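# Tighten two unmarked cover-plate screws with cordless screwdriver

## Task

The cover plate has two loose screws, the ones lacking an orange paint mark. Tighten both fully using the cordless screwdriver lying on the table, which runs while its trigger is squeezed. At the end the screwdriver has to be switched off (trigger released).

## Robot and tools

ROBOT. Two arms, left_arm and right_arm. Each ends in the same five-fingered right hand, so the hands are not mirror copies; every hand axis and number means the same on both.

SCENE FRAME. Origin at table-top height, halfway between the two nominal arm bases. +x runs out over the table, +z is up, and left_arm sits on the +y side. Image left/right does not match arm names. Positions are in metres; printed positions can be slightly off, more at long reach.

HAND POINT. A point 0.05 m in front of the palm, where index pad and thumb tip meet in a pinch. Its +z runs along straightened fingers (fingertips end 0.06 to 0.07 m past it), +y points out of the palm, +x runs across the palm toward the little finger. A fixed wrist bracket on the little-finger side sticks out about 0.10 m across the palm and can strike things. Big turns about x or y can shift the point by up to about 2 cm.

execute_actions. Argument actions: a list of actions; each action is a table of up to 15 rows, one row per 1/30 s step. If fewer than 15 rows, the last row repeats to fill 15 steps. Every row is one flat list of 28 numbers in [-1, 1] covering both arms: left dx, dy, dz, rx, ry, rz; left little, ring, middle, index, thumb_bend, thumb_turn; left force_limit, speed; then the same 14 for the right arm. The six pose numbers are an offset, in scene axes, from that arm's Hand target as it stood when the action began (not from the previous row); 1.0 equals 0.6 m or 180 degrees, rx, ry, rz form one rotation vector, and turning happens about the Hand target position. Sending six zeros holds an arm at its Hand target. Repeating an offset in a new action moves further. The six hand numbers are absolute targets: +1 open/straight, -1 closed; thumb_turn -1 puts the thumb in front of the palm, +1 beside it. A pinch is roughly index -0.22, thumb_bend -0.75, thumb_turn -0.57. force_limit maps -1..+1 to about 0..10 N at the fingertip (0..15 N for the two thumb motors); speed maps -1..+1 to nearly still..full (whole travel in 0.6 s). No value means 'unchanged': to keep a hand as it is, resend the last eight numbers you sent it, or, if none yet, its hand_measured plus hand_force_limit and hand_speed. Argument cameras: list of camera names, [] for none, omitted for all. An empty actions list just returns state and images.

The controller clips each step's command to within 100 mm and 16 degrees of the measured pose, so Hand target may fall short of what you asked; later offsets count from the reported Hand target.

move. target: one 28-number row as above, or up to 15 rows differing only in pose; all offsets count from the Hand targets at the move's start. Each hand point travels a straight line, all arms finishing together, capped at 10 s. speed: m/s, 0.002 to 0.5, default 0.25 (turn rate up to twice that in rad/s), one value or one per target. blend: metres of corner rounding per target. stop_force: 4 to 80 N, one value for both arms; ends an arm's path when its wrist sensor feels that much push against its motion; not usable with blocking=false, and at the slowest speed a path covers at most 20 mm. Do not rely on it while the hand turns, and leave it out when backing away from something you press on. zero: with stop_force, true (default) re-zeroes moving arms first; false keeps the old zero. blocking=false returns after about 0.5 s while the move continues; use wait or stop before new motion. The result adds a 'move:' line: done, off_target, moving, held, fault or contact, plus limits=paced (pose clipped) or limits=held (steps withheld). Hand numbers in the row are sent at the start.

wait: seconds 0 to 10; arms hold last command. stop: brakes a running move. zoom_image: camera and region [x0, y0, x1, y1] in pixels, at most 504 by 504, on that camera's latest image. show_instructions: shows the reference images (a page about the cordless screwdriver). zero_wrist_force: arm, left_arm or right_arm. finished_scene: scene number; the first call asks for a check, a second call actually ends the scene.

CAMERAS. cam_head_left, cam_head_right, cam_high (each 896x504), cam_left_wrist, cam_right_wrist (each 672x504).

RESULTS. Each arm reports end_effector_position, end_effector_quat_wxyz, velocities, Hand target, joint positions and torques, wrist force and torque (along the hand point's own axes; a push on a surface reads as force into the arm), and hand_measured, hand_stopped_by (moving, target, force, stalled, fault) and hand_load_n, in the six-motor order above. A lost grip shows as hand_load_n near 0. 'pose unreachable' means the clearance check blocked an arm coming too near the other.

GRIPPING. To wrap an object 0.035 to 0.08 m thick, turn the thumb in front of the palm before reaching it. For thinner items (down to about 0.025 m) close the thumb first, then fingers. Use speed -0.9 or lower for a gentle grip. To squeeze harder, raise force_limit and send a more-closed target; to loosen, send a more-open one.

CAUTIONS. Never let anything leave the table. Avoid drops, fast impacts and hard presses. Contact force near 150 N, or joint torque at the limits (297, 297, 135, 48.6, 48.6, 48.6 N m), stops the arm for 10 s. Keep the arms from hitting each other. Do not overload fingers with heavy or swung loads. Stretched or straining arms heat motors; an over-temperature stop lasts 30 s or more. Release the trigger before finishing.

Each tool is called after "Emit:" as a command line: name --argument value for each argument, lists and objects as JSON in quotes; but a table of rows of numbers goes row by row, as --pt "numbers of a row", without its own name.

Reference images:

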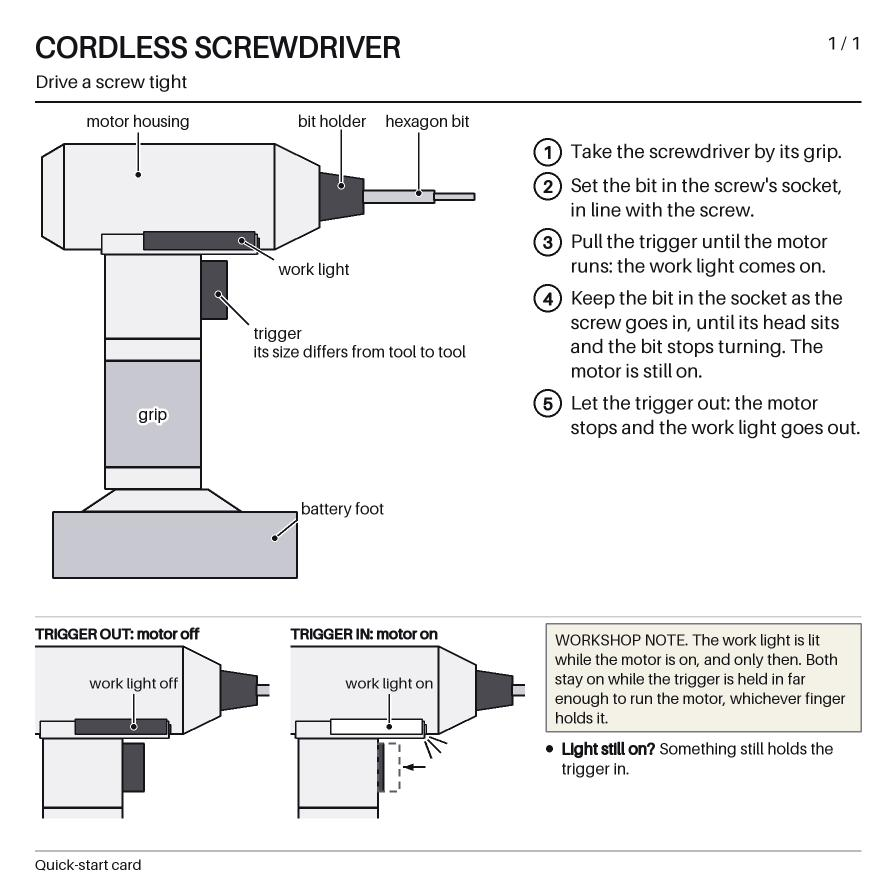

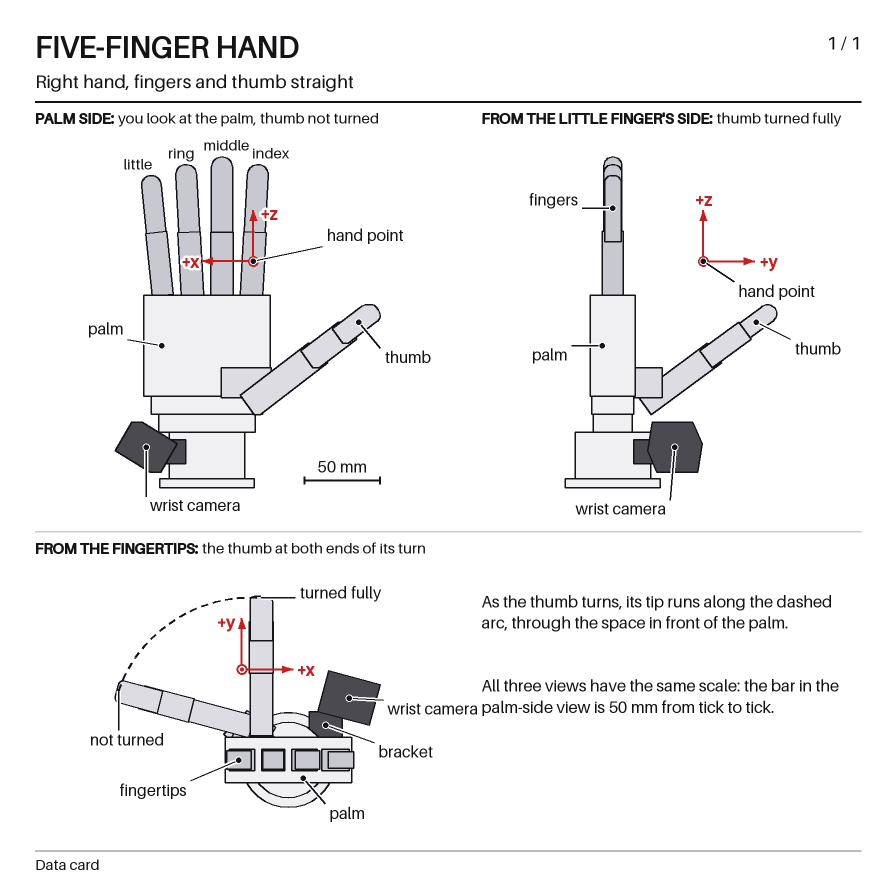

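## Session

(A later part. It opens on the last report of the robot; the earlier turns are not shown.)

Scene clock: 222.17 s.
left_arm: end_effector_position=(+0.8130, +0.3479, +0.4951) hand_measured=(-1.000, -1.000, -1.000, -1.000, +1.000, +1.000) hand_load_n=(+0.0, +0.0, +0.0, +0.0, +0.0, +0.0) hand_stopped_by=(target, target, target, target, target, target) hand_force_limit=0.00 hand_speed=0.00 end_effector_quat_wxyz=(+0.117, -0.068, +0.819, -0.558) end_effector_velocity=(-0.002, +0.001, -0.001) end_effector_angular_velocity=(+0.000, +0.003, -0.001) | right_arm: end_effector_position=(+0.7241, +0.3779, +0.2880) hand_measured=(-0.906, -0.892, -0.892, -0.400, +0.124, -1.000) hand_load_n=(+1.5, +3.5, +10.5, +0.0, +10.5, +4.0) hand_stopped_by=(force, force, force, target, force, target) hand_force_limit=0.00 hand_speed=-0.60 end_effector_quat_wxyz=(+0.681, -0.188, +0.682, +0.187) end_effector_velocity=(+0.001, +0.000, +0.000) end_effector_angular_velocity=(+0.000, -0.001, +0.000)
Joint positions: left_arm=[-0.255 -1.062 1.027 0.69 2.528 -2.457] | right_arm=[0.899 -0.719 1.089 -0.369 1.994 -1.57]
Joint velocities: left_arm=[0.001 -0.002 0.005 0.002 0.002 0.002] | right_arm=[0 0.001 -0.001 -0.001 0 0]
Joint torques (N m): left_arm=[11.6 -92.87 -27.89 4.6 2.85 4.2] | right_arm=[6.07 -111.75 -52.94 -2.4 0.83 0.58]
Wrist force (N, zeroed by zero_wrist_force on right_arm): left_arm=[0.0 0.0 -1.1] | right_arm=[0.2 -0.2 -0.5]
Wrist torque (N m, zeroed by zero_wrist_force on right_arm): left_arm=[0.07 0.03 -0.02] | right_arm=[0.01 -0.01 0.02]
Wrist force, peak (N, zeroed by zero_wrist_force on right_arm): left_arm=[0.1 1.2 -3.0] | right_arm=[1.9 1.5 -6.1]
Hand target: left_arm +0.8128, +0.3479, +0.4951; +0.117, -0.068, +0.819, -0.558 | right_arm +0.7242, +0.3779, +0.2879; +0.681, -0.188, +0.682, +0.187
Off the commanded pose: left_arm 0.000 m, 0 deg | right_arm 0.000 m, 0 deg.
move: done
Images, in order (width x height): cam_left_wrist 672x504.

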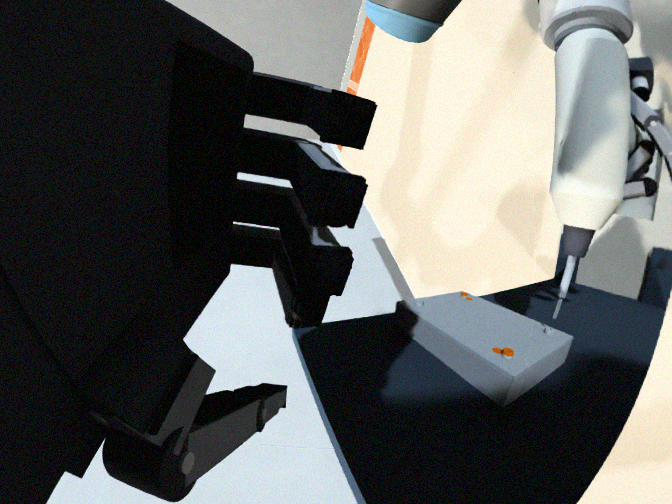

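Emit:
move --target '[-0.065,0.149,-0.022,0,0,0,-1,-1,-1,-1,1,1,0,0,0,0,0,0,0,0,-1,-1,-1,-0.4,-1,-1,0,-0.6]' --speed 0.15 --cameras '["cam_left_wrist"]'

Emit:
zoom_image --camera "cam_left_wrist" --region '[445, 260, 465, 280]'

Emit:
zoom_image --camera "cam_left_wrist" --region '[440, 230, 480, 270]'

Emit:
zoom_image --camera "cam_left_wrist" --region '[395, 265, 425, 295]'

Scene clock: 224.23 s.
left_arm: end_effector_position=(+0.7738, +0.4374, +0.4820) hand_measured=(-1.000, -1.000, -1.000, -1.000, +1.000, +1.000) hand_load_n=(+0.0, +0.0, +0.0, +0.0, +0.0, -0.5) hand_stopped_by=(target, target, target, target, target, target) hand_force_limit=0.00 hand_speed=0.00 end_effector_quat_wxyz=(+0.117, -0.068, +0.819, -0.558) end_effector_velocity=(+0.000, +0.000, +0.000) end_effector_angular_velocity=(-0.001, +0.000, +0.000) | right_arm: end_effector_position=(+0.7242, +0.3779, +0.2880) hand_measured=(-0.906, -0.892, -0.892, -0.400, +0.124, -1.000) hand_load_n=(+1.5, +3.5, +11.0, +0.0, +11.0, +4.0) hand_stopped_by=(force, force, force, target, force, target) hand_force_limit=0.00 hand_speed=-0.60 end_effector_quat_wxyz=(+0.681, -0.188, +0.682, +0.187) end_effector_velocity=(+0.000, +0.000, +0.001) end_effector_angular_velocity=(+0.001, -0.001, +0.000)
Joint positions: left_arm=[-0.15 -1.11 1.136 0.736 2.608 -2.331] | right_arm=[0.899 -0.719 1.089 -0.369 1.994 -1.57]
Joint velocities: left_arm=[0 0.001 0 -0.002 0.001 -0.002] | right_arm=[0 0 0 -0.001 0 0]
Joint torques (N m): left_arm=[-8.14 -54.74 -52.88 -2.28 -0.99 -3.13] | right_arm=[-13.04 -111.14 -48.81 -2.7 -0.54 -0.25]
Wrist force (N, zeroed by zero_wrist_force on right_arm): left_arm=[-0.2 -0.4 -1.0] | right_arm=[0.2 -0.1 -0.5]
Wrist torque (N m, zeroed by zero_wrist_force on right_arm): left_arm=[0.00 0.05 -0.04] | right_arm=[0.03 -0.01 0.01]
Wrist force, peak (N, zeroed by zero_wrist_force on right_arm): left_arm=[0.5 1.1 -2.5] | right_arm=[0.3 -0.4 -1.0]
Hand target: left_arm +0.7739, +0.4375, +0.4819; +0.117, -0.068, +0.819, -0.558 | right_arm +0.7242, +0.3779, +0.2879; +0.681, -0.188, +0.682, +0.187
Off the commanded pose: left_arm 0.000 m, 0 deg | right_arm 0.000 m, 0 deg.
move: done
Images, in order (width x height): cam_left_wrist 672x504.

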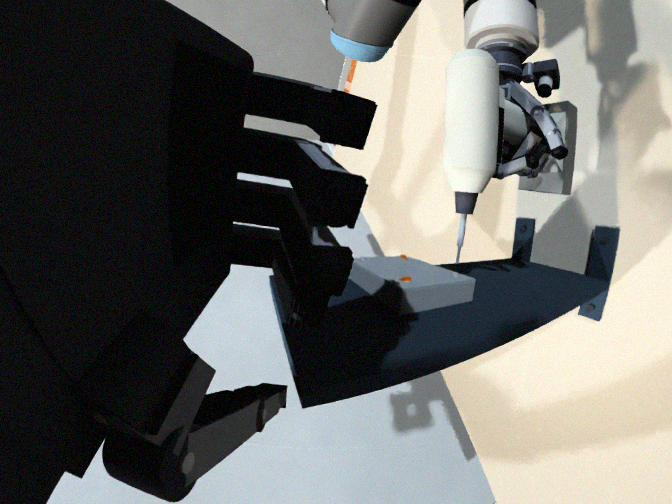

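Scaled by 25.200 from the camera's 672x504 image, which has a finer 960x720 frame.

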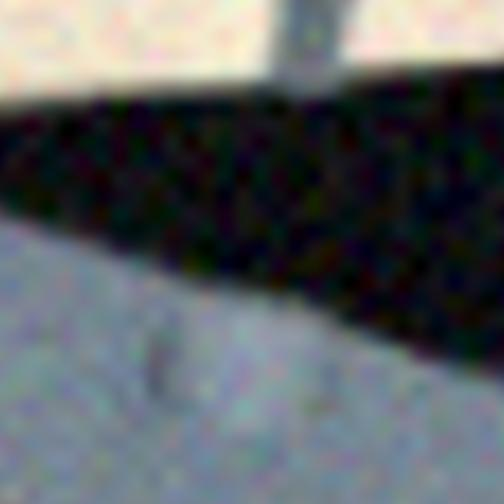

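Scaled by 12.600 from the camera's 672x504 image, which has a finer 960x720 frame.

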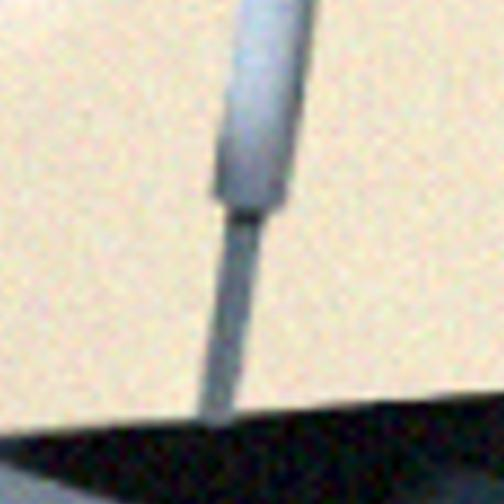

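Scaled by 16.800 from the camera's 672x504 image, which has a finer 960x720 frame.

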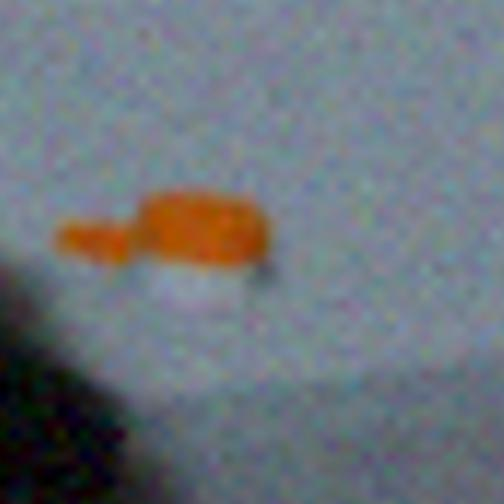

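Emit:
move --target '[0,0,0,0,0,0,-1,-1,-1,-1,1,1,0,0,0.01228,0.00552,-0.00117,0,0,0,-1,-1,-1,-0.4,-1,-1,0,-0.6]' --speed 0.02 --cameras '["cam_left_wrist"]'

Emit:
zoom_image --camera "cam_left_wrist" --region '[445, 258, 465, 278]'

Emit:
zoom_image --camera "cam_left_wrist" --region '[440, 245, 480, 285]'

Emit:
move --target '[0.065,-0.149,0.022,0,0,0,-1,-1,-1,-1,1,1,0,0,0,0,0,0,0,0,-1,-1,-1,-0.4,-1,-1,0,-0.6]' --speed 0.15 --cameras '["cam_left_wrist"]'

Emit:
zoom_image --camera "cam_left_wrist" --region '[540, 318, 560, 338]'

Emit:
zoom_image --camera "cam_left_wrist" --region '[535, 300, 575, 340]'

Scene clock: 225.60 s.
left_arm: end_effector_position=(+0.7739, +0.4375, +0.4819) hand_measured=(-1.000, -1.000, -1.000, -1.000, +1.000, +1.000) hand_load_n=(+0.0, +0.0, +0.0, +0.0, +0.0, +0.0) hand_stopped_by=(target, target, target, target, target, target) hand_force_limit=0.00 hand_speed=0.00 end_effector_quat_wxyz=(+0.117, -0.068, +0.819, -0.558) end_effector_velocity=(+0.000, -0.001, -0.001) end_effector_angular_velocity=(+0.000, +0.000, -0.001) | right_arm: end_effector_position=(+0.7317, +0.3812, +0.2872) hand_measured=(-0.906, -0.892, -0.892, -0.400, +0.124, -1.000) hand_load_n=(+1.0, +3.5, +11.0, +0.0, +11.0, +4.0) hand_stopped_by=(force, force, force, target, force, target) hand_force_limit=0.00 hand_speed=-0.60 end_effector_quat_wxyz=(+0.681, -0.188, +0.682, +0.187) end_effector_velocity=(+0.000, +0.000, -0.004) end_effector_angular_velocity=(-0.003, +0.002, +0.000)
Joint positions: left_arm=[-0.15 -1.11 1.136 0.735 2.608 -2.331] | right_arm=[0.895 -0.707 1.069 -0.36 1.989 -1.57]
Joint velocities: left_arm=[-0.001 0.001 0 0 0 0.001] | right_arm=[0 0.002 0.003 0 0 0]
Joint torques (N m): left_arm=[6.97 -54.81 -50.19 -0.94 -0.86 -2.79] | right_arm=[-0.86 -132.46 -40.51 -4.49 0.3 -0.97]
Wrist force (N, zeroed by zero_wrist_force on right_arm): left_arm=[0.1 -0.1 -1.2] | right_arm=[-0.2 -0.3 -0.4]
Wrist torque (N m, zeroed by zero_wrist_force on right_arm): left_arm=[0.05 0.00 0.00] | right_arm=[-0.01 0.05 -0.02]
Wrist force, peak (N, zeroed by zero_wrist_force on right_arm): left_arm=[-0.1 0.1 -1.6] | right_arm=[0.1 -0.2 -1.2]
Hand target: left_arm +0.7739, +0.4375, +0.4819; +0.117, -0.068, +0.819, -0.558 | right_arm +0.7315, +0.3812, +0.2873; +0.681, -0.188, +0.682, +0.187
Off the commanded pose: left_arm 0.000 m, 0 deg | right_arm 0.000 m, 0 deg.
move: done
Images, in order (width x height): cam_left_wrist 672x504.

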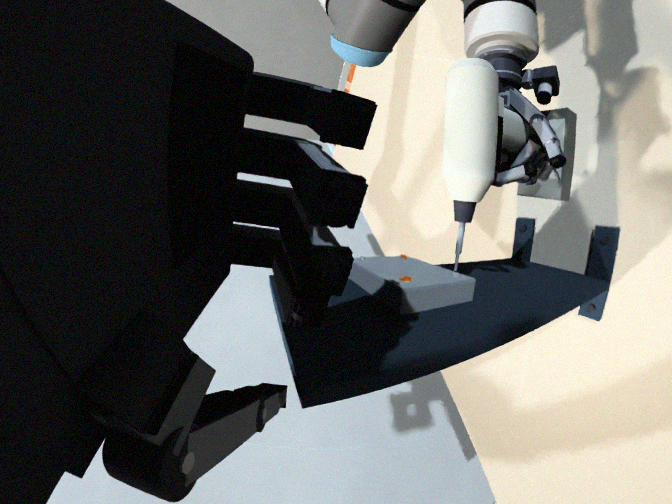

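Scaled by 25.200 from the camera's 672x504 image, which has a finer 960x720 frame.

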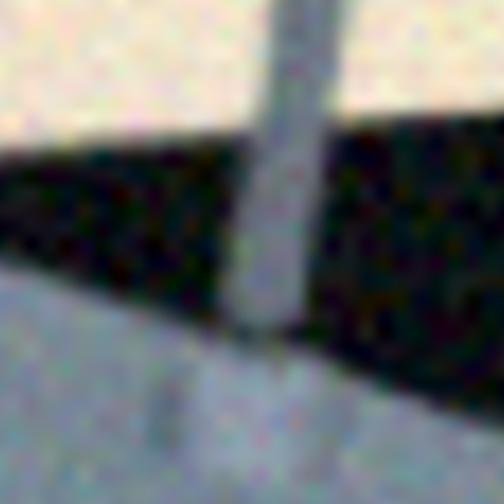

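Scaled by 12.600 from the camera's 672x504 image, which has a finer 960x720 frame.

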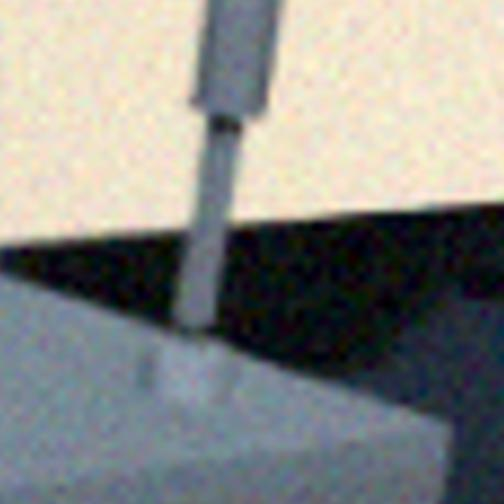

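Scene clock: 226.60 s.
left_arm: end_effector_position=(+0.8130, +0.3479, +0.4951) hand_measured=(-1.000, -1.000, -1.000, -1.000, +1.000, +1.000) hand_load_n=(+0.0, +0.0, +0.0, +0.0, +0.0, +0.0) hand_stopped_by=(target, target, target, target, target, target) hand_force_limit=0.00 hand_speed=0.00 end_effector_quat_wxyz=(+0.117, -0.068, +0.819, -0.558) end_effector_velocity=(-0.001, +0.003, -0.002) end_effector_angular_velocity=(+0.001, +0.001, +0.000) | right_arm: end_effector_position=(+0.7315, +0.3812, +0.2873) hand_measured=(-0.906, -0.892, -0.892, -0.400, +0.124, -1.000) hand_load_n=(+1.0, +3.5, +11.0, +0.0, +11.0, +4.5) hand_stopped_by=(force, force, force, target, force, target) hand_force_limit=0.00 hand_speed=-0.60 end_effector_quat_wxyz=(+0.681, -0.188, +0.682, +0.187) end_effector_velocity=(+0.000, +0.000, -0.003) end_effector_angular_velocity=(-0.002, +0.001, +0.000)
Joint positions: left_arm=[-0.255 -1.062 1.027 0.69 2.528 -2.457] | right_arm=[0.895 -0.707 1.069 -0.36 1.989 -1.57]
Joint velocities: left_arm=[0.003 -0.001 0.005 0.001 0.002 0.004] | right_arm=[0 0.003 0 -0.001 0 0]
Joint torques (N m): left_arm=[13.59 -94.97 -28.59 5.54 4.07 3.48] | right_arm=[15.33 -131.48 -42.08 -6.11 1.17 -0.91]
Wrist force (N, zeroed by zero_wrist_force on right_arm): left_arm=[-0.1 0.1 -1.2] | right_arm=[0.2 0.1 -0.7]
Wrist torque (N m, zeroed by zero_wrist_force on right_arm): left_arm=[0.10 0.05 -0.02] | right_arm=[0.08 0.00 0.02]
Wrist force, peak (N, zeroed by zero_wrist_force on right_arm): left_arm=[-0.1 0.7 -2.6] | right_arm=[0.2 0.0 -1.0]
Hand target: left_arm +0.8129, +0.3479, +0.4951; +0.117, -0.068, +0.819, -0.558 | right_arm +0.7315, +0.3812, +0.2873; +0.681, -0.188, +0.682, +0.187
Off the commanded pose: left_arm 0.000 m, 0 deg | right_arm 0.000 m, 0 deg.
move: done
Images, in order (width x height): cam_left_wrist 672x504.

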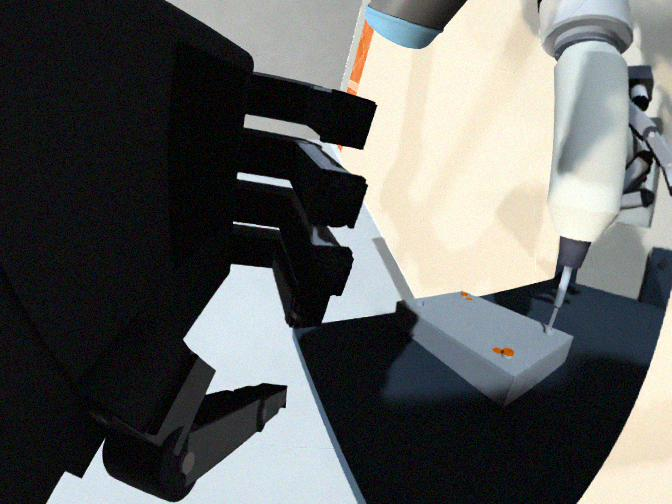

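Scaled by 25.200 from the camera's 672x504 image, which has a finer 960x720 frame.

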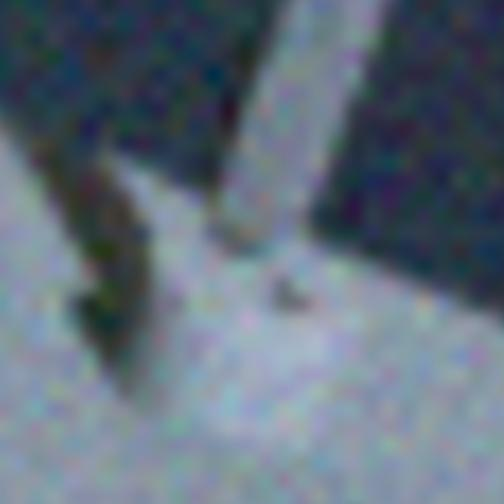

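Scaled by 12.600 from the camera's 672x504 image, which has a finer 960x720 frame.

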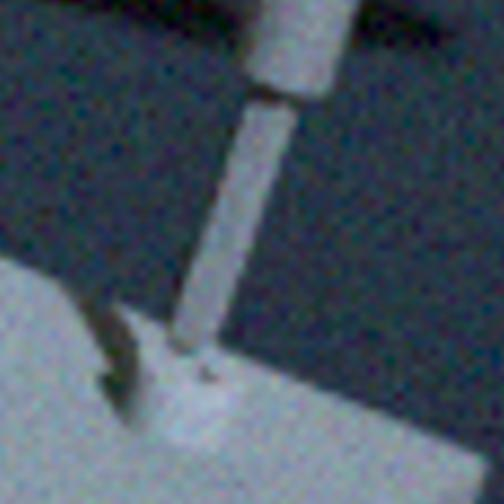

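Emit:
move --target '[0,0,0,0,0,0,-1,-1,-1,-1,1,1,0,0,0.0056,0.0036,0,0,0,0,-1,-1,-1,-1,-1,-1,0,-0.6]' --speed 0.003 --stop_force 4 --cameras '["cam_left_wrist"]'

Emit:
zoom_image --camera "cam_left_wrist" --region '[540, 318, 560, 338]'

Scene clock: 228.60 s.
left_arm: end_effector_position=(+0.8129, +0.3479, +0.4951) hand_measured=(-1.000, -1.000, -1.000, -1.000, +1.000, +1.000) hand_load_n=(-0.5, +0.0, +0.0, +0.0, +0.0, -0.5) hand_stopped_by=(target, target, target, target, target, target) hand_force_limit=0.00 hand_speed=0.00 end_effector_quat_wxyz=(+0.117, -0.068, +0.819, -0.558) end_effector_velocity=(+0.000, +0.000, +0.000) end_effector_angular_velocity=(+0.000, -0.001, -0.001) | right_arm: end_effector_position=(+0.7327, +0.3820, +0.2873) hand_measured=(-0.906, -0.892, -0.892, -0.818, +0.124, -1.000) hand_load_n=(+1.5, +3.5, +10.5, +5.0, +11.0, +3.5) hand_stopped_by=(force, force, force, force, force, target) hand_force_limit=0.00 hand_speed=-0.60 end_effector_quat_wxyz=(+0.681, -0.188, +0.682, +0.187) end_effector_velocity=(+0.000, +0.000, +0.002) end_effector_angular_velocity=(+0.002, -0.001, +0.000)
Joint positions: left_arm=[-0.255 -1.063 1.027 0.69 2.528 -2.457] | right_arm=[0.895 -0.705 1.065 -0.358 1.989 -1.57]
Joint velocities: left_arm=[0 0 0 0 0.001 0.001] | right_arm=[0 -0.002 0 0 0 0]
Joint torques (N m): left_arm=[-10.98 -92.5 -32.11 3.39 3.02 3.89] | right_arm=[10.92 -132.19 -42.21 -6.18 1.18 -1.03]
Wrist force (N, zeroed by zero_wrist_force on right_arm): left_arm=[0.1 -0.2 -1.2] | right_arm=[0.0 -0.3 -1.1]
Wrist torque (N m, zeroed by zero_wrist_force on right_arm): left_arm=[0.04 0.02 -0.01] | right_arm=[0.05 0.00 0.00]
Wrist force, peak (N, zeroed by zero_wrist_force on right_arm): left_arm=[0.0 0.1 -1.7] | right_arm=[0.7 -0.4 -6.4]
Hand target: left_arm +0.8129, +0.3479, +0.4951; +0.117, -0.068, +0.819, -0.558 | right_arm +0.7327, +0.3821, +0.2873; +0.681, -0.188, +0.682, +0.187
Off the commanded pose: left_arm 0.000 m, 0 deg | right_arm 0.003 m, 0 deg.
move: contact (right_arm)
Images, in order (width x height): cam_left_wrist 672x504.

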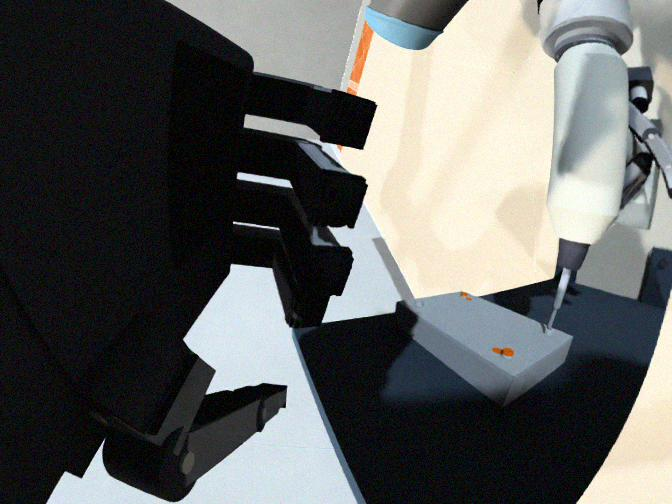

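Scaled by 25.200 from the camera's 672x504 image, which has a finer 960x720 frame.

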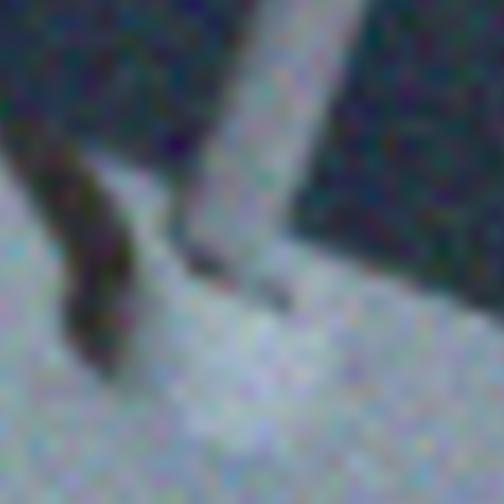

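Emit:
move --target '[0,0,0,0,0,0,-1,-1,-1,-1,1,1,0,0,0.0007,0.00045,0,0,0,0,-1,-1,-1,-1,-1,-1,0,-0.6]' --speed 0.002 --cameras '[]'

Emit:
wait --seconds 0.3 --cameras '["cam_left_wrist"]'

Emit:
zoom_image --camera "cam_left_wrist" --region '[540, 318, 560, 338]'

Scene clock: 229.67 s.
left_arm: end_effector_position=(+0.8129, +0.3479, +0.4951) hand_measured=(-1.000, -1.000, -1.000, -1.000, +1.000, +1.000) hand_load_n=(+0.0, +0.0, +0.0, +0.5, +0.0, +0.0) hand_stopped_by=(target, target, target, target, target, target) hand_force_limit=0.00 hand_speed=0.00 end_effector_quat_wxyz=(+0.117, -0.068, +0.819, -0.558) end_effector_velocity=(+0.000, +0.001, +0.000) end_effector_angular_velocity=(+0.001, +0.000, +0.001) | right_arm: end_effector_position=(+0.7330, +0.3824, +0.2873) hand_measured=(-0.906, -0.892, -0.892, -0.818, +0.124, -1.000) hand_load_n=(+2.0, +3.5, +10.0, +5.0, +11.5, +3.0) hand_stopped_by=(force, force, force, force, force, target) hand_force_limit=0.00 hand_speed=-0.60 end_effector_quat_wxyz=(+0.681, -0.188, +0.682, +0.187) end_effector_velocity=(+0.000, +0.000, +0.000) end_effector_angular_velocity=(+0.000, +0.000, +0.000)
Joint positions: left_arm=[-0.255 -1.063 1.027 0.69 2.528 -2.457] | right_arm=[0.894 -0.705 1.064 -0.358 1.989 -1.57]
Joint velocities: left_arm=[0.001 0 0 0 -0.001 0.001] | right_arm=[0 0 0 0 0 0]
Joint torques (N m): left_arm=[-7.98 -91.04 -33.29 2.75 3.14 3.58] | right_arm=[-18.97 -110.98 -51.76 -1.51 -0.77 -0.94]
Wrist force (N, zeroed by zero_wrist_force on right_arm): left_arm=[-0.3 0.0 -0.8] | right_arm=[-0.6 0.6 -6.5]
Wrist torque (N m, zeroed by zero_wrist_force on right_arm): left_arm=[0.06 0.06 -0.03] | right_arm=[0.14 -0.34 -0.05]
Wrist force, peak (N, zeroed by zero_wrist_force on right_arm): left_arm=[-0.1 -0.2 -1.4] | right_arm=[-0.4 0.1 -7.1]
Hand target: left_arm +0.8129, +0.3479, +0.4951; +0.117, -0.068, +0.819, -0.558 | right_arm +0.7331, +0.3823, +0.2873; +0.681, -0.188, +0.682, +0.187
Off the commanded pose: left_arm 0.000 m, 0 deg | right_arm 0.000 m, 0 deg.
move: done
No camera images: "cameras" was empty.

Scene clock: 229.97 s.
left_arm: end_effector_position=(+0.8129, +0.3479, +0.4951) hand_measured=(-1.000, -1.000, -1.000, -1.000, +1.000, +1.000) hand_load_n=(+0.0, +0.0, +0.0, +0.5, +0.0, +0.0) hand_stopped_by=(target, target, target, target, target, target) hand_force_limit=0.00 hand_speed=0.00 end_effector_quat_wxyz=(+0.117, -0.068, +0.819, -0.558) end_effector_velocity=(+0.000, +0.001, +0.000) end_effector_angular_velocity=(+0.000, -0.001, +0.001) | right_arm: end_effector_position=(+0.7331, +0.3823, +0.2873) hand_measured=(-0.906, -0.892, -0.892, -0.818, +0.124, -1.000) hand_load_n=(+2.0, +3.5, +10.0, +5.0, +11.5, +3.0) hand_stopped_by=(force, force, force, force, force, target) hand_force_limit=0.00 hand_speed=-0.60 end_effector_quat_wxyz=(+0.681, -0.188, +0.682, +0.187) end_effector_velocity=(+0.000, +0.000, -0.001) end_effector_angular_velocity=(+0.000, +0.000, -0.001)
Joint positions: left_arm=[-0.255 -1.063 1.027 0.69 2.528 -2.457] | right_arm=[0.894 -0.705 1.064 -0.358 1.989 -1.57]
Joint velocities: left_arm=[0.001 0 0 0 0 0.001] | right_arm=[0 0.001 0 -0.001 0 0]
Joint torques (N m): left_arm=[-8.16 -94.57 -33.12 2.21 3.01 3.65] | right_arm=[-20 -111.55 -48.86 -2 -0.39 -0.96]
Wrist force (N, zeroed by zero_wrist_force on right_arm): left_arm=[-0.2 0.3 -1.3] | right_arm=[-0.8 0.8 -6.9]
Wrist torque (N m, zeroed by zero_wrist_force on right_arm): left_arm=[0.14 0.07 -0.01] | right_arm=[0.08 -0.36 -0.08]
Wrist force, peak (N, zeroed by zero_wrist_force on right_arm): left_arm=[0.0 0.4 -1.4] | right_arm=[-0.8 0.6 -7.6]
Hand target: left_arm +0.8129, +0.3479, +0.4951; +0.117, -0.068, +0.819, -0.558 | right_arm +0.7331, +0.3823, +0.2873; +0.681, -0.188, +0.682, +0.187
Off the commanded pose: left_arm 0.000 m, 0 deg | right_arm 0.000 m, 0 deg.
wait: 0.30 s; at rest by 0.17 s
Images, in order (width x height): cam_left_wrist 672x504.

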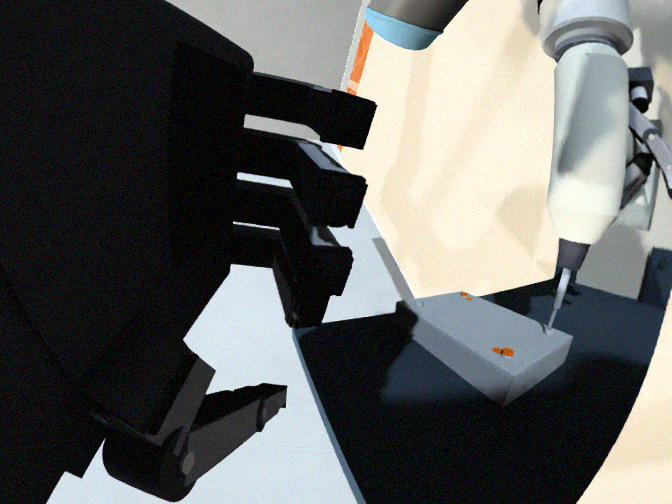

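Scaled by 25.200 from the camera's 672x504 image, which has a finer 960x720 frame.

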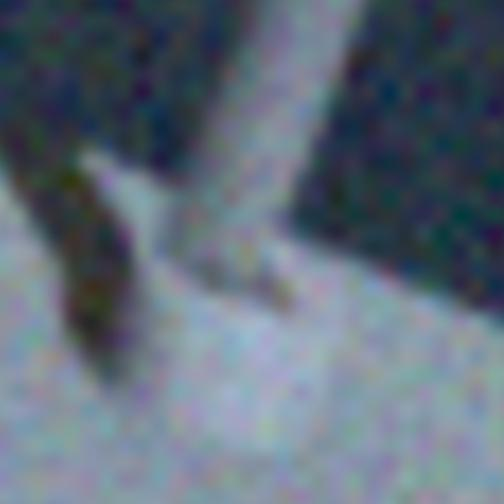

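Emit:
move --target '[-0.065,0.149,-0.022,0,0,0,-1,-1,-1,-1,1,1,0,0,0,0,0,0,0,0,-1,-1,-1,-0.4,-1,-1,0,-0.6]' --speed 0.15 --cameras '["cam_left_wrist"]'

Emit:
zoom_image --camera "cam_left_wrist" --region '[445, 262, 465, 282]'

Emit:
zoom_image --camera "cam_left_wrist" --region '[440, 257, 470, 287]'

Emit:
zoom_image --camera "cam_high" --region '[405, 160, 475, 220]'

Scene clock: 231.37 s.
left_arm: end_effector_position=(+0.7738, +0.4374, +0.4820) hand_measured=(-1.000, -1.000, -1.000, -1.000, +1.000, +1.000) hand_load_n=(+0.0, +0.0, +0.0, +0.0, +0.0, +0.0) hand_stopped_by=(target, target, target, target, target, target) hand_force_limit=0.00 hand_speed=0.00 end_effector_quat_wxyz=(+0.117, -0.068, +0.819, -0.558) end_effector_velocity=(+0.001, +0.000, +0.000) end_effector_angular_velocity=(-0.001, -0.001, +0.000) | right_arm: end_effector_position=(+0.7331, +0.3823, +0.2873) hand_measured=(-0.906, -0.892, -0.892, -0.400, +0.124, -1.000) hand_load_n=(+2.5, +3.5, +10.0, +0.0, +11.5, +3.0) hand_stopped_by=(force, force, force, target, force, target) hand_force_limit=0.00 hand_speed=-0.60 end_effector_quat_wxyz=(+0.681, -0.188, +0.682, +0.187) end_effector_velocity=(+0.000, +0.000, +0.001) end_effector_angular_velocity=(+0.001, -0.001, +0.000)
Joint positions: left_arm=[-0.15 -1.11 1.136 0.736 2.608 -2.331] | right_arm=[0.894 -0.705 1.064 -0.358 1.989 -1.57]
Joint velocities: left_arm=[0 0 0 -0.002 0 -0.001] | right_arm=[0 0 0 -0.001 0 0]
Joint torques (N m): left_arm=[-8.26 -54.29 -52.81 -1.79 -1.03 -3.08] | right_arm=[-16.31 -113.01 -42.62 -3.43 1.08 -1]
Wrist force (N, zeroed by zero_wrist_force on right_arm): left_arm=[-0.2 -0.4 -1.1] | right_arm=[-0.5 0.3 -6.9]
Wrist torque (N m, zeroed by zero_wrist_force on right_arm): left_arm=[0.00 0.04 -0.03] | right_arm=[0.20 -0.36 -0.03]
Wrist force, peak (N, zeroed by zero_wrist_force on right_arm): left_arm=[0.4 0.8 -2.6] | right_arm=[0.1 -0.2 -8.1]
Hand target: left_arm +0.7739, +0.4375, +0.4819; +0.117, -0.068, +0.819, -0.558 | right_arm +0.7331, +0.3823, +0.2873; +0.681, -0.188, +0.682, +0.187
Off the commanded pose: left_arm 0.000 m, 0 deg | right_arm 0.000 m, 0 deg.
move: done
Images, in order (width x height): cam_left_wrist 672x504.

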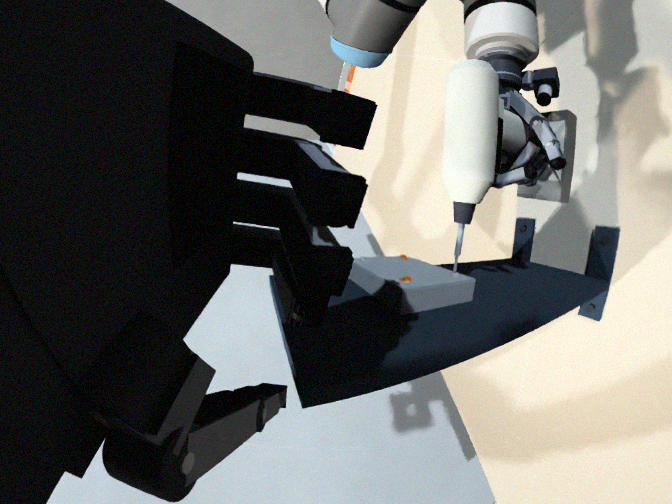

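Scaled by 25.200 from the camera's 672x504 image, which has a finer 960x720 frame.

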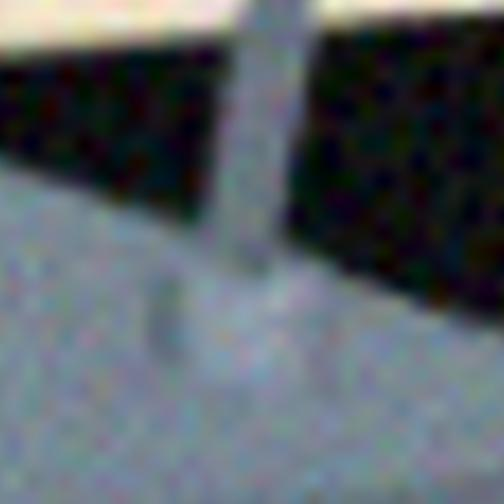

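Scaled by 16.800 from the camera's 672x504 image, which has a finer 960x720 frame.

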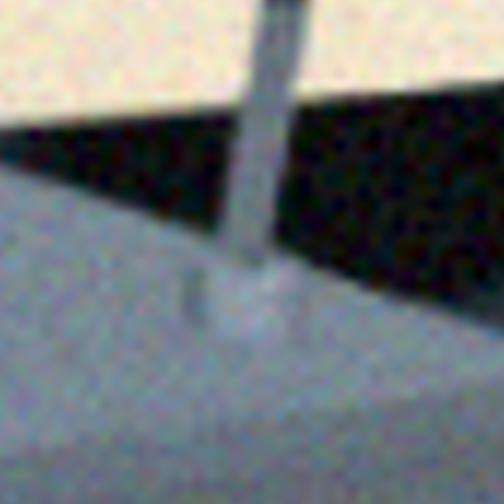

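This scene's latest camera images include none from cam_high. They are from: cam_left_wrist. cam_high's image comes with the result of a call that names it in "cameras".

Emit:
move --target '[0,0,0,0,0,0,-1,-1,-1,-1,1,1,0,0,-0.00036,0.00056,-0.0005,0,0,0,-1,-1,-1,-1,-1,-1,0,-0.6]' --speed 0.002 --cameras '[]'

Emit:
wait --seconds 0.3 --cameras '[]'

Emit:
wait --seconds 0.3 --cameras '[]'

Scene clock: 234.40 s.
left_arm: end_effector_position=(+0.7739, +0.4375, +0.4819) hand_measured=(-1.000, -1.000, -1.000, -1.000, +1.000, +1.000) hand_load_n=(+0.5, +0.0, +0.5, +0.5, +0.0, -0.5) hand_stopped_by=(target, target, target, target, target, target) hand_force_limit=0.00 hand_speed=0.00 end_effector_quat_wxyz=(+0.117, -0.068, +0.819, -0.558) end_effector_velocity=(+0.000, +0.000, +0.000) end_effector_angular_velocity=(+0.000, +0.001, +0.000) | right_arm: end_effector_position=(+0.7329, +0.3827, +0.2870) hand_measured=(-0.906, -0.892, -0.892, -0.818, +0.124, -1.000) hand_load_n=(+2.5, +4.0, +10.5, +5.0, +11.5, +3.0) hand_stopped_by=(force, force, force, force, force, target) hand_force_limit=0.00 hand_speed=-0.60 end_effector_quat_wxyz=(+0.681, -0.188, +0.682, +0.187) end_effector_velocity=(+0.000, +0.000, +0.001) end_effector_angular_velocity=(+0.000, +0.000, +0.000)
Joint positions: left_arm=[-0.15 -1.11 1.136 0.735 2.608 -2.331] | right_arm=[0.895 -0.704 1.063 -0.358 1.989 -1.57]
Joint velocities: left_arm=[0 0 0 0 0 -0.001] | right_arm=[0 -0.001 0 0.001 0 0]
Joint torques (N m): left_arm=[6.74 -54.12 -44.33 0.03 -1.1 -2.49] | right_arm=[12.88 -111.92 -50.99 -5.86 1.49 -0.87]
Wrist force (N, zeroed by zero_wrist_force on right_arm): left_arm=[0.2 0.3 -1.0] | right_arm=[-0.5 -0.7 -5.5]
Wrist torque (N m, zeroed by zero_wrist_force on right_arm): left_arm=[0.10 -0.01 0.01] | right_arm=[0.29 -0.25 0.04]
Wrist force, peak (N, zeroed by zero_wrist_force on right_arm): left_arm=[-0.2 -0.3 -1.6] | right_arm=[-1.3 -0.4 -7.7]
Hand target: left_arm +0.7739, +0.4375, +0.4819; +0.117, -0.068, +0.819, -0.558 | right_arm +0.7329, +0.3827, +0.2870; +0.681, -0.188, +0.682, +0.187
Off the commanded pose: left_arm 0.000 m, 0 deg | right_arm 0.000 m, 0 deg.
move: done
No camera images: "cameras" was empty.

Scene clock: 234.70 s.
left_arm: end_effector_position=(+0.7739, +0.4375, +0.4819) hand_measured=(-1.000, -1.000, -1.000, -1.000, +1.000, +1.000) hand_load_n=(+0.0, +0.0, +0.0, +0.0, +0.0, +0.0) hand_stopped_by=(target, target, target, target, target, target) hand_force_limit=0.00 hand_speed=0.00 end_effector_quat_wxyz=(+0.117, -0.068, +0.819, -0.558) end_effector_velocity=(+0.000, +0.000, +0.000) end_effector_angular_velocity=(-0.001, +0.000, -0.001) | right_arm: end_effector_position=(+0.7329, +0.3827, +0.2870) hand_measured=(-0.906, -0.892, -0.892, -0.818, +0.124, -1.000) hand_load_n=(+3.0, +4.0, +10.5, +5.0, +11.5, +3.0) hand_stopped_by=(force, force, force, force, force, target) hand_force_limit=0.00 hand_speed=-0.60 end_effector_quat_wxyz=(+0.681, -0.188, +0.682, +0.187) end_effector_velocity=(+0.000, +0.000, +0.001) end_effector_angular_velocity=(+0.001, -0.001, +0.000)
Joint positions: left_arm=[-0.15 -1.11 1.136 0.735 2.608 -2.331] | right_arm=[0.895 -0.704 1.063 -0.358 1.989 -1.57]
Joint velocities: left_arm=[0 0 0 0 0.001 0] | right_arm=[0 -0.001 0 -0.001 0 0]
Joint torques (N m): left_arm=[7.69 -56.93 -45.2 0.37 -0.67 -2.33] | right_arm=[12.09 -114.7 -49.05 -5.57 1.14 -0.97]
Wrist force (N, zeroed by zero_wrist_force on right_arm): left_arm=[0.0 -0.2 -1.0] | right_arm=[-0.4 -1.2 -5.6]
Wrist torque (N m, zeroed by zero_wrist_force on right_arm): left_arm=[0.02 0.02 -0.02] | right_arm=[0.22 -0.23 0.02]
Wrist force, peak (N, zeroed by zero_wrist_force on right_arm): left_arm=[0.1 0.3 -1.5] | right_arm=[-0.5 -0.9 -6.0]
Hand target: left_arm +0.7739, +0.4375, +0.4819; +0.117, -0.068, +0.819, -0.558 | right_arm +0.7329, +0.3827, +0.2870; +0.681, -0.188, +0.682, +0.187
Off the commanded pose: left_arm 0.000 m, 0 deg | right_arm 0.000 m, 0 deg.
wait: 0.30 s; at rest by 0.17 s
No camera images: "cameras" was empty.

Scene clock: 235.00 s.
left_arm: end_effector_position=(+0.7739, +0.4375, +0.4819) hand_measured=(-1.000, -1.000, -1.000, -1.000, +1.000, +1.000) hand_load_n=(+0.0, +0.5, +0.0, +0.0, +0.0, -0.5) hand_stopped_by=(target, target, target, target, target, target) hand_force_limit=0.00 hand_speed=0.00 end_effector_quat_wxyz=(+0.117, -0.068, +0.819, -0.558) end_effector_velocity=(+0.000, +0.000, +0.000) end_effector_angular_velocity=(+0.000, -0.001, +0.000) | right_arm: end_effector_position=(+0.7329, +0.3827, +0.2870) hand_measured=(-0.906, -0.892, -0.892, -0.818, +0.124, -1.000) hand_load_n=(+2.5, +4.0, +10.5, +5.0, +11.5, +3.0) hand_stopped_by=(force, force, force, force, force, target) hand_force_limit=0.00 hand_speed=-0.60 end_effector_quat_wxyz=(+0.681, -0.188, +0.682, +0.187) end_effector_velocity=(+0.000, +0.000, +0.001) end_effector_angular_velocity=(+0.001, +0.000, +0.000)
Joint positions: left_arm=[-0.15 -1.11 1.136 0.735 2.608 -2.331] | right_arm=[0.895 -0.704 1.063 -0.358 1.989 -1.57]
Joint velocities: left_arm=[0 0 0 -0.001 0 0] | right_arm=[0 -0.001 0 0 0 0]
Joint torques (N m): left_arm=[4.25 -54.98 -43.73 0.56 -0.97 -2.43] | right_arm=[11.94 -114.87 -48.03 -5.36 0.65 -0.79]
Wrist force (N, zeroed by zero_wrist_force on right_arm): left_arm=[0.2 0.1 -1.4] | right_arm=[-0.3 -0.8 -5.6]
Wrist torque (N m, zeroed by zero_wrist_force on right_arm): left_arm=[0.10 0.00 0.01] | right_arm=[0.28 -0.24 0.04]
Wrist force, peak (N, zeroed by zero_wrist_force on right_arm): left_arm=[0.2 0.1 -1.4] | right_arm=[-0.4 -1.4 -5.8]
Hand target: left_arm +0.7739, +0.4375, +0.4819; +0.117, -0.068, +0.819, -0.558 | right_arm +0.7329, +0.3827, +0.2870; +0.681, -0.188, +0.682, +0.187
Off the commanded pose: left_arm 0.000 m, 0 deg | right_arm 0.000 m, 0 deg.
wait: 0.30 s; at rest by 0.17 s
No camera images: "cameras" was empty.

Emit:
move --target '[0,0,0,0,0,0,-1,-1,-1,-1,1,1,0,0,-0.00018,0.00028,0.00035,0,0,0,-1,-1,-1,-1,-1,-1,0,-0.6]' --speed 0.002 --cameras '[]'

Scene clock: 236.67 s.
left_arm: end_effector_position=(+0.7739, +0.4375, +0.4819) hand_measured=(-1.000, -1.000, -1.000, -1.000, +1.000, +1.000) hand_load_n=(+0.0, +0.0, +0.0, +0.0, +0.0, +0.0) hand_stopped_by=(target, target, target, target, target, target) hand_force_limit=0.00 hand_speed=0.00 end_effector_quat_wxyz=(+0.117, -0.068, +0.819, -0.558) end_effector_velocity=(+0.000, +0.000, +0.001) end_effector_angular_velocity=(+0.000, -0.001, -0.001) | right_arm: end_effector_position=(+0.7328, +0.3828, +0.2872) hand_measured=(-0.906, -0.892, -0.892, -0.818, +0.124, -1.000) hand_load_n=(+3.0, +4.0, +10.5, +5.0, +11.5, +3.0) hand_stopped_by=(force, force, force, force, force, target) hand_force_limit=0.00 hand_speed=-0.60 end_effector_quat_wxyz=(+0.681, -0.188, +0.682, +0.187) end_effector_velocity=(+0.000, +0.000, -0.001) end_effector_angular_velocity=(-0.001, +0.001, +0.000)
Joint positions: left_arm=[-0.15 -1.11 1.136 0.735 2.608 -2.331] | right_arm=[0.895 -0.704 1.063 -0.357 1.989 -1.57]
Joint velocities: left_arm=[0 -0.001 0 0 0.001 0.001] | right_arm=[0 0.001 0 0.001 0 0]
Joint torques (N m): left_arm=[8.21 -57.89 -39.6 0.56 -0.83 -2.86] | right_arm=[13.43 -111.62 -52.44 -1.43 2.45 -0.87]
Wrist force (N, zeroed by zero_wrist_force on right_arm): left_arm=[0.1 0.0 -1.4] | right_arm=[-0.6 0.0 -3.0]
Wrist torque (N m, zeroed by zero_wrist_force on right_arm): left_arm=[0.08 0.01 -0.01] | right_arm=[0.03 -0.15 -0.05]
Wrist force, peak (N, zeroed by zero_wrist_force on right_arm): left_arm=[-0.3 0.2 -1.4] | right_arm=[-0.3 -0.9 -6.0]
Hand target: left_arm +0.7739, +0.4375, +0.4819; +0.117, -0.068, +0.819, -0.558 | right_arm +0.7328, +0.3828, +0.2872; +0.681, -0.188, +0.682, +0.187
Off the commanded pose: left_arm 0.000 m, 0 deg | right_arm 0.000 m, 0 deg.
move: done
No camera images: "cameras" was empty.

Emit:
move --target '[0,0,0,0,0,0,-1,-1,-1,-1,1,1,0,0,0.0028,0.0018,0,0,0,0,-1,-1,-1,-1,-1,-1,0,-0.6]' --speed 0.002 --stop_force 5 --cameras '["cam_left_wrist"]'

Emit:
zoom_image --camera "cam_left_wrist" --region '[440, 245, 480, 285]'

Scene clock: 238.47 s.
left_arm: end_effector_position=(+0.7739, +0.4375, +0.4819) hand_measured=(-1.000, -1.000, -1.000, -1.000, +1.000, +1.000) hand_load_n=(+0.0, +0.0, +0.5, +0.0, +0.5, -0.5) hand_stopped_by=(target, target, target, target, target, target) hand_force_limit=0.00 hand_speed=0.00 end_effector_quat_wxyz=(+0.117, -0.068, +0.819, -0.558) end_effector_velocity=(+0.000, -0.001, +0.000) end_effector_angular_velocity=(+0.000, +0.001, -0.001) | right_arm: end_effector_position=(+0.7331, +0.3833, +0.2871) hand_measured=(-0.906, -0.892, -0.892, -0.818, +0.124, -1.000) hand_load_n=(+3.0, +4.0, +10.0, +5.5, +11.5, +2.5) hand_stopped_by=(force, force, force, force, force, target) hand_force_limit=0.00 hand_speed=-0.60 end_effector_quat_wxyz=(+0.681, -0.188, +0.682, +0.187) end_effector_velocity=(+0.000, +0.000, +0.001) end_effector_angular_velocity=(+0.001, +0.000, +0.000)
Joint positions: left_arm=[-0.15 -1.11 1.136 0.735 2.608 -2.331] | right_arm=[0.895 -0.703 1.061 -0.356 1.989 -1.57]
Joint velocities: left_arm=[-0.001 0 0 0 0 0] | right_arm=[0 -0.001 0 0 0 0]
Joint torques (N m): left_arm=[8.79 -60.83 -32.62 0.55 -0.95 -3.16] | right_arm=[5.7 -127.35 -50.28 -5.99 2.76 -0.7]
Wrist force (N, zeroed by zero_wrist_force on right_arm): left_arm=[0.1 0.0 -1.2] | right_arm=[1.1 1.6 -11.8]
Wrist torque (N m, zeroed by zero_wrist_force on right_arm): left_arm=[0.07 0.02 -0.01] | right_arm=[0.24 -0.40 -0.05]
Wrist force, peak (N, zeroed by zero_wrist_force on right_arm): left_arm=[0.2 -0.1 -1.6] | right_arm=[1.6 1.6 -13.3]
Hand target: left_arm +0.7739, +0.4375, +0.4819; +0.117, -0.068, +0.819, -0.558 | right_arm +0.7331, +0.3833, +0.2871; +0.681, -0.188, +0.682, +0.187
Off the commanded pose: left_arm 0.000 m, 0 deg | right_arm 0.001 m, 0 deg.
move: contact (right_arm)
Images, in order (width x height): cam_left_wrist 672x504.

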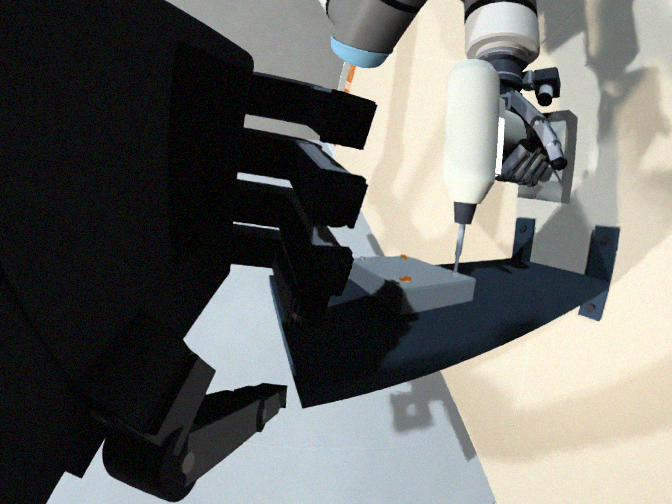

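Scaled by 12.600 from the camera's 672x504 image, which has a finer 960x720 frame.

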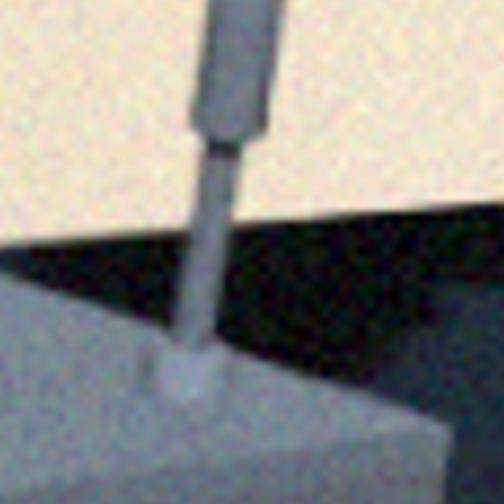

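Emit:
move --target '[0,0,0,0,0,0,-1,-1,-1,-1,1,1,0,0,-0.00038,-0.00064,0,0,0,0,-1,-1,-1,-1,-1,-1,0,-0.6]' --speed 0.002 --cameras '[]'

Scene clock: 239.50 s.
left_arm: end_effector_position=(+0.7739, +0.4375, +0.4819) hand_measured=(-1.000, -1.000, -1.000, -1.000, +1.000, +1.000) hand_load_n=(+0.0, +0.0, +0.0, +0.0, +0.0, +0.0) hand_stopped_by=(target, target, target, target, target, target) hand_force_limit=0.00 hand_speed=0.00 end_effector_quat_wxyz=(+0.117, -0.068, +0.819, -0.558) end_effector_velocity=(+0.000, -0.001, +0.000) end_effector_angular_velocity=(+0.000, -0.001, -0.001) | right_arm: end_effector_position=(+0.7328, +0.3829, +0.2871) hand_measured=(-0.906, -0.892, -0.892, -0.818, +0.124, -1.000) hand_load_n=(+3.0, +4.0, +10.5, +5.0, +11.0, +2.5) hand_stopped_by=(force, force, force, force, force, target) hand_force_limit=0.00 hand_speed=-0.60 end_effector_quat_wxyz=(+0.681, -0.188, +0.682, +0.187) end_effector_velocity=(+0.000, +0.000, +0.000) end_effector_angular_velocity=(+0.001, +0.000, +0.000)
Joint positions: left_arm=[-0.15 -1.11 1.136 0.735 2.608 -2.331] | right_arm=[0.895 -0.704 1.062 -0.357 1.989 -1.57]
Joint velocities: left_arm=[-0.001 -0.001 0 0 0 0.001] | right_arm=[0 0 0 0 0 0]
Joint torques (N m): left_arm=[6.33 -61.47 -31.21 0.52 -0.58 -3.6] | right_arm=[-9.05 -127.73 -41.74 -6.04 0.73 -0.88]
Wrist force (N, zeroed by zero_wrist_force on right_arm): left_arm=[-0.1 -0.1 -1.3] | right_arm=[-0.3 0.7 -3.1]
Wrist torque (N m, zeroed by zero_wrist_force on right_arm): left_arm=[0.06 0.05 -0.01] | right_arm=[0.05 -0.23 -0.03]
Wrist force, peak (N, zeroed by zero_wrist_force on right_arm): left_arm=[0.2 0.2 -1.6] | right_arm=[1.2 1.6 -11.9]
Hand target: left_arm +0.7739, +0.4375, +0.4819; +0.117, -0.068, +0.819, -0.558 | right_arm +0.7329, +0.3829, +0.2871; +0.681, -0.188, +0.682, +0.187
Off the commanded pose: left_arm 0.000 m, 0 deg | right_arm 0.000 m, 0 deg.
move: done
No camera images: "cameras" was empty.

Emit:
move --target '[0,0,0,0,0,0,-1,-1,-1,-1,1,1,0,0,-0.0001,0.00025,-0.00008,0,0,0,-1,-1,-1,-1,-1,-1,0,-0.6]' --speed 0.002 --cameras '[]'

Emit:
wait --seconds 0.5 --cameras '[]'

Scene clock: 240.93 s.
left_arm: end_effector_position=(+0.7739, +0.4375, +0.4819) hand_measured=(-1.000, -1.000, -1.000, -1.000, +1.000, +1.000) hand_load_n=(+0.0, +0.5, +0.5, +0.0, +0.0, +0.0) hand_stopped_by=(target, target, target, target, target, target) hand_force_limit=0.00 hand_speed=0.00 end_effector_quat_wxyz=(+0.117, -0.068, +0.819, -0.558) end_effector_velocity=(+0.000, +0.000, -0.001) end_effector_angular_velocity=(-0.001, +0.001, +0.000) | right_arm: end_effector_position=(+0.7329, +0.3830, +0.2871) hand_measured=(-0.906, -0.892, -0.892, -0.818, +0.124, -1.000) hand_load_n=(+3.0, +4.0, +10.0, +5.0, +11.5, +2.5) hand_stopped_by=(force, force, force, force, force, target) hand_force_limit=0.00 hand_speed=-0.60 end_effector_quat_wxyz=(+0.681, -0.188, +0.682, +0.187) end_effector_velocity=(+0.000, +0.000, -0.001) end_effector_angular_velocity=(-0.002, +0.001, +0.000)
Joint positions: left_arm=[-0.15 -1.11 1.136 0.735 2.608 -2.331] | right_arm=[0.895 -0.703 1.062 -0.357 1.989 -1.57]
Joint velocities: left_arm=[0 0.001 0 -0.001 0.001 -0.001] | right_arm=[0 0.001 0 0.002 0 0]
Joint torques (N m): left_arm=[8.14 -60.6 -29.42 0.74 -0.77 -3.7] | right_arm=[10.7 -111.18 -52.18 -1.31 2.81 -1.06]
Wrist force (N, zeroed by zero_wrist_force on right_arm): left_arm=[0.0 0.1 -1.1] | right_arm=[-1.1 1.8 -3.7]
Wrist torque (N m, zeroed by zero_wrist_force on right_arm): left_arm=[0.07 0.01 0.00] | right_arm=[-0.02 -0.26 -0.11]
Wrist force, peak (N, zeroed by zero_wrist_force on right_arm): left_arm=[0.0 0.2 -1.6] | right_arm=[-0.9 2.0 -5.0]
Hand target: left_arm +0.7739, +0.4375, +0.4819; +0.117, -0.068, +0.819, -0.558 | right_arm +0.7328, +0.3831, +0.2871; +0.681, -0.188, +0.682, +0.187
Off the commanded pose: left_arm 0.000 m, 0 deg | right_arm 0.000 m, 0 deg.
move: done
No camera images: "cameras" was empty.

Scene clock: 241.43 s.
left_arm: end_effector_position=(+0.7739, +0.4375, +0.4819) hand_measured=(-1.000, -1.000, -1.000, -1.000, +1.000, +1.000) hand_load_n=(+0.0, +0.0, +0.0, +0.0, +0.0, +0.0) hand_stopped_by=(target, target, target, target, target, target) hand_force_limit=0.00 hand_speed=0.00 end_effector_quat_wxyz=(+0.117, -0.068, +0.819, -0.558) end_effector_velocity=(+0.000, -0.001, +0.000) end_effector_angular_velocity=(-0.001, +0.000, -0.002) | right_arm: end_effector_position=(+0.7328, +0.3831, +0.2871) hand_measured=(-0.906, -0.892, -0.892, -0.818, +0.124, -1.000) hand_load_n=(+3.0, +4.0, +10.5, +5.0, +11.5, +2.5) hand_stopped_by=(force, force, force, force, force, target) hand_force_limit=0.00 hand_speed=-0.60 end_effector_quat_wxyz=(+0.681, -0.188, +0.682, +0.187) end_effector_velocity=(+0.000, +0.000, -0.003) end_effector_angular_velocity=(-0.001, +0.001, +0.000)
Joint positions: left_arm=[-0.15 -1.11 1.136 0.735 2.608 -2.331] | right_arm=[0.895 -0.703 1.062 -0.357 1.989 -1.57]
Joint velocities: left_arm=[-0.001 0 0 0.001 0.001 0] | right_arm=[0 0.002 0 -0.001 0 0]
Joint torques (N m): left_arm=[6.6 -62.49 -28.95 1.07 -0.83 -3.6] | right_arm=[11.71 -112.01 -50.96 -1.54 2.5 -0.96]
Wrist force (N, zeroed by zero_wrist_force on right_arm): left_arm=[0.0 0.3 -1.3] | right_arm=[-0.2 0.8 -3.3]
Wrist torque (N m, zeroed by zero_wrist_force on right_arm): left_arm=[0.11 0.02 0.00] | right_arm=[-0.02 -0.22 -0.05]
Wrist force, peak (N, zeroed by zero_wrist_force on right_arm): left_arm=[0.0 0.0 -1.5] | right_arm=[-0.9 1.6 -4.8]
Hand target: left_arm +0.7739, +0.4375, +0.4819; +0.117, -0.068, +0.819, -0.558 | right_arm +0.7328, +0.3831, +0.2871; +0.681, -0.188, +0.682, +0.187
Off the commanded pose: left_arm 0.000 m, 0 deg | right_arm 0.000 m, 0 deg.
wait: 0.50 s; at rest by 0.17 s
No camera images: "cameras" was empty.


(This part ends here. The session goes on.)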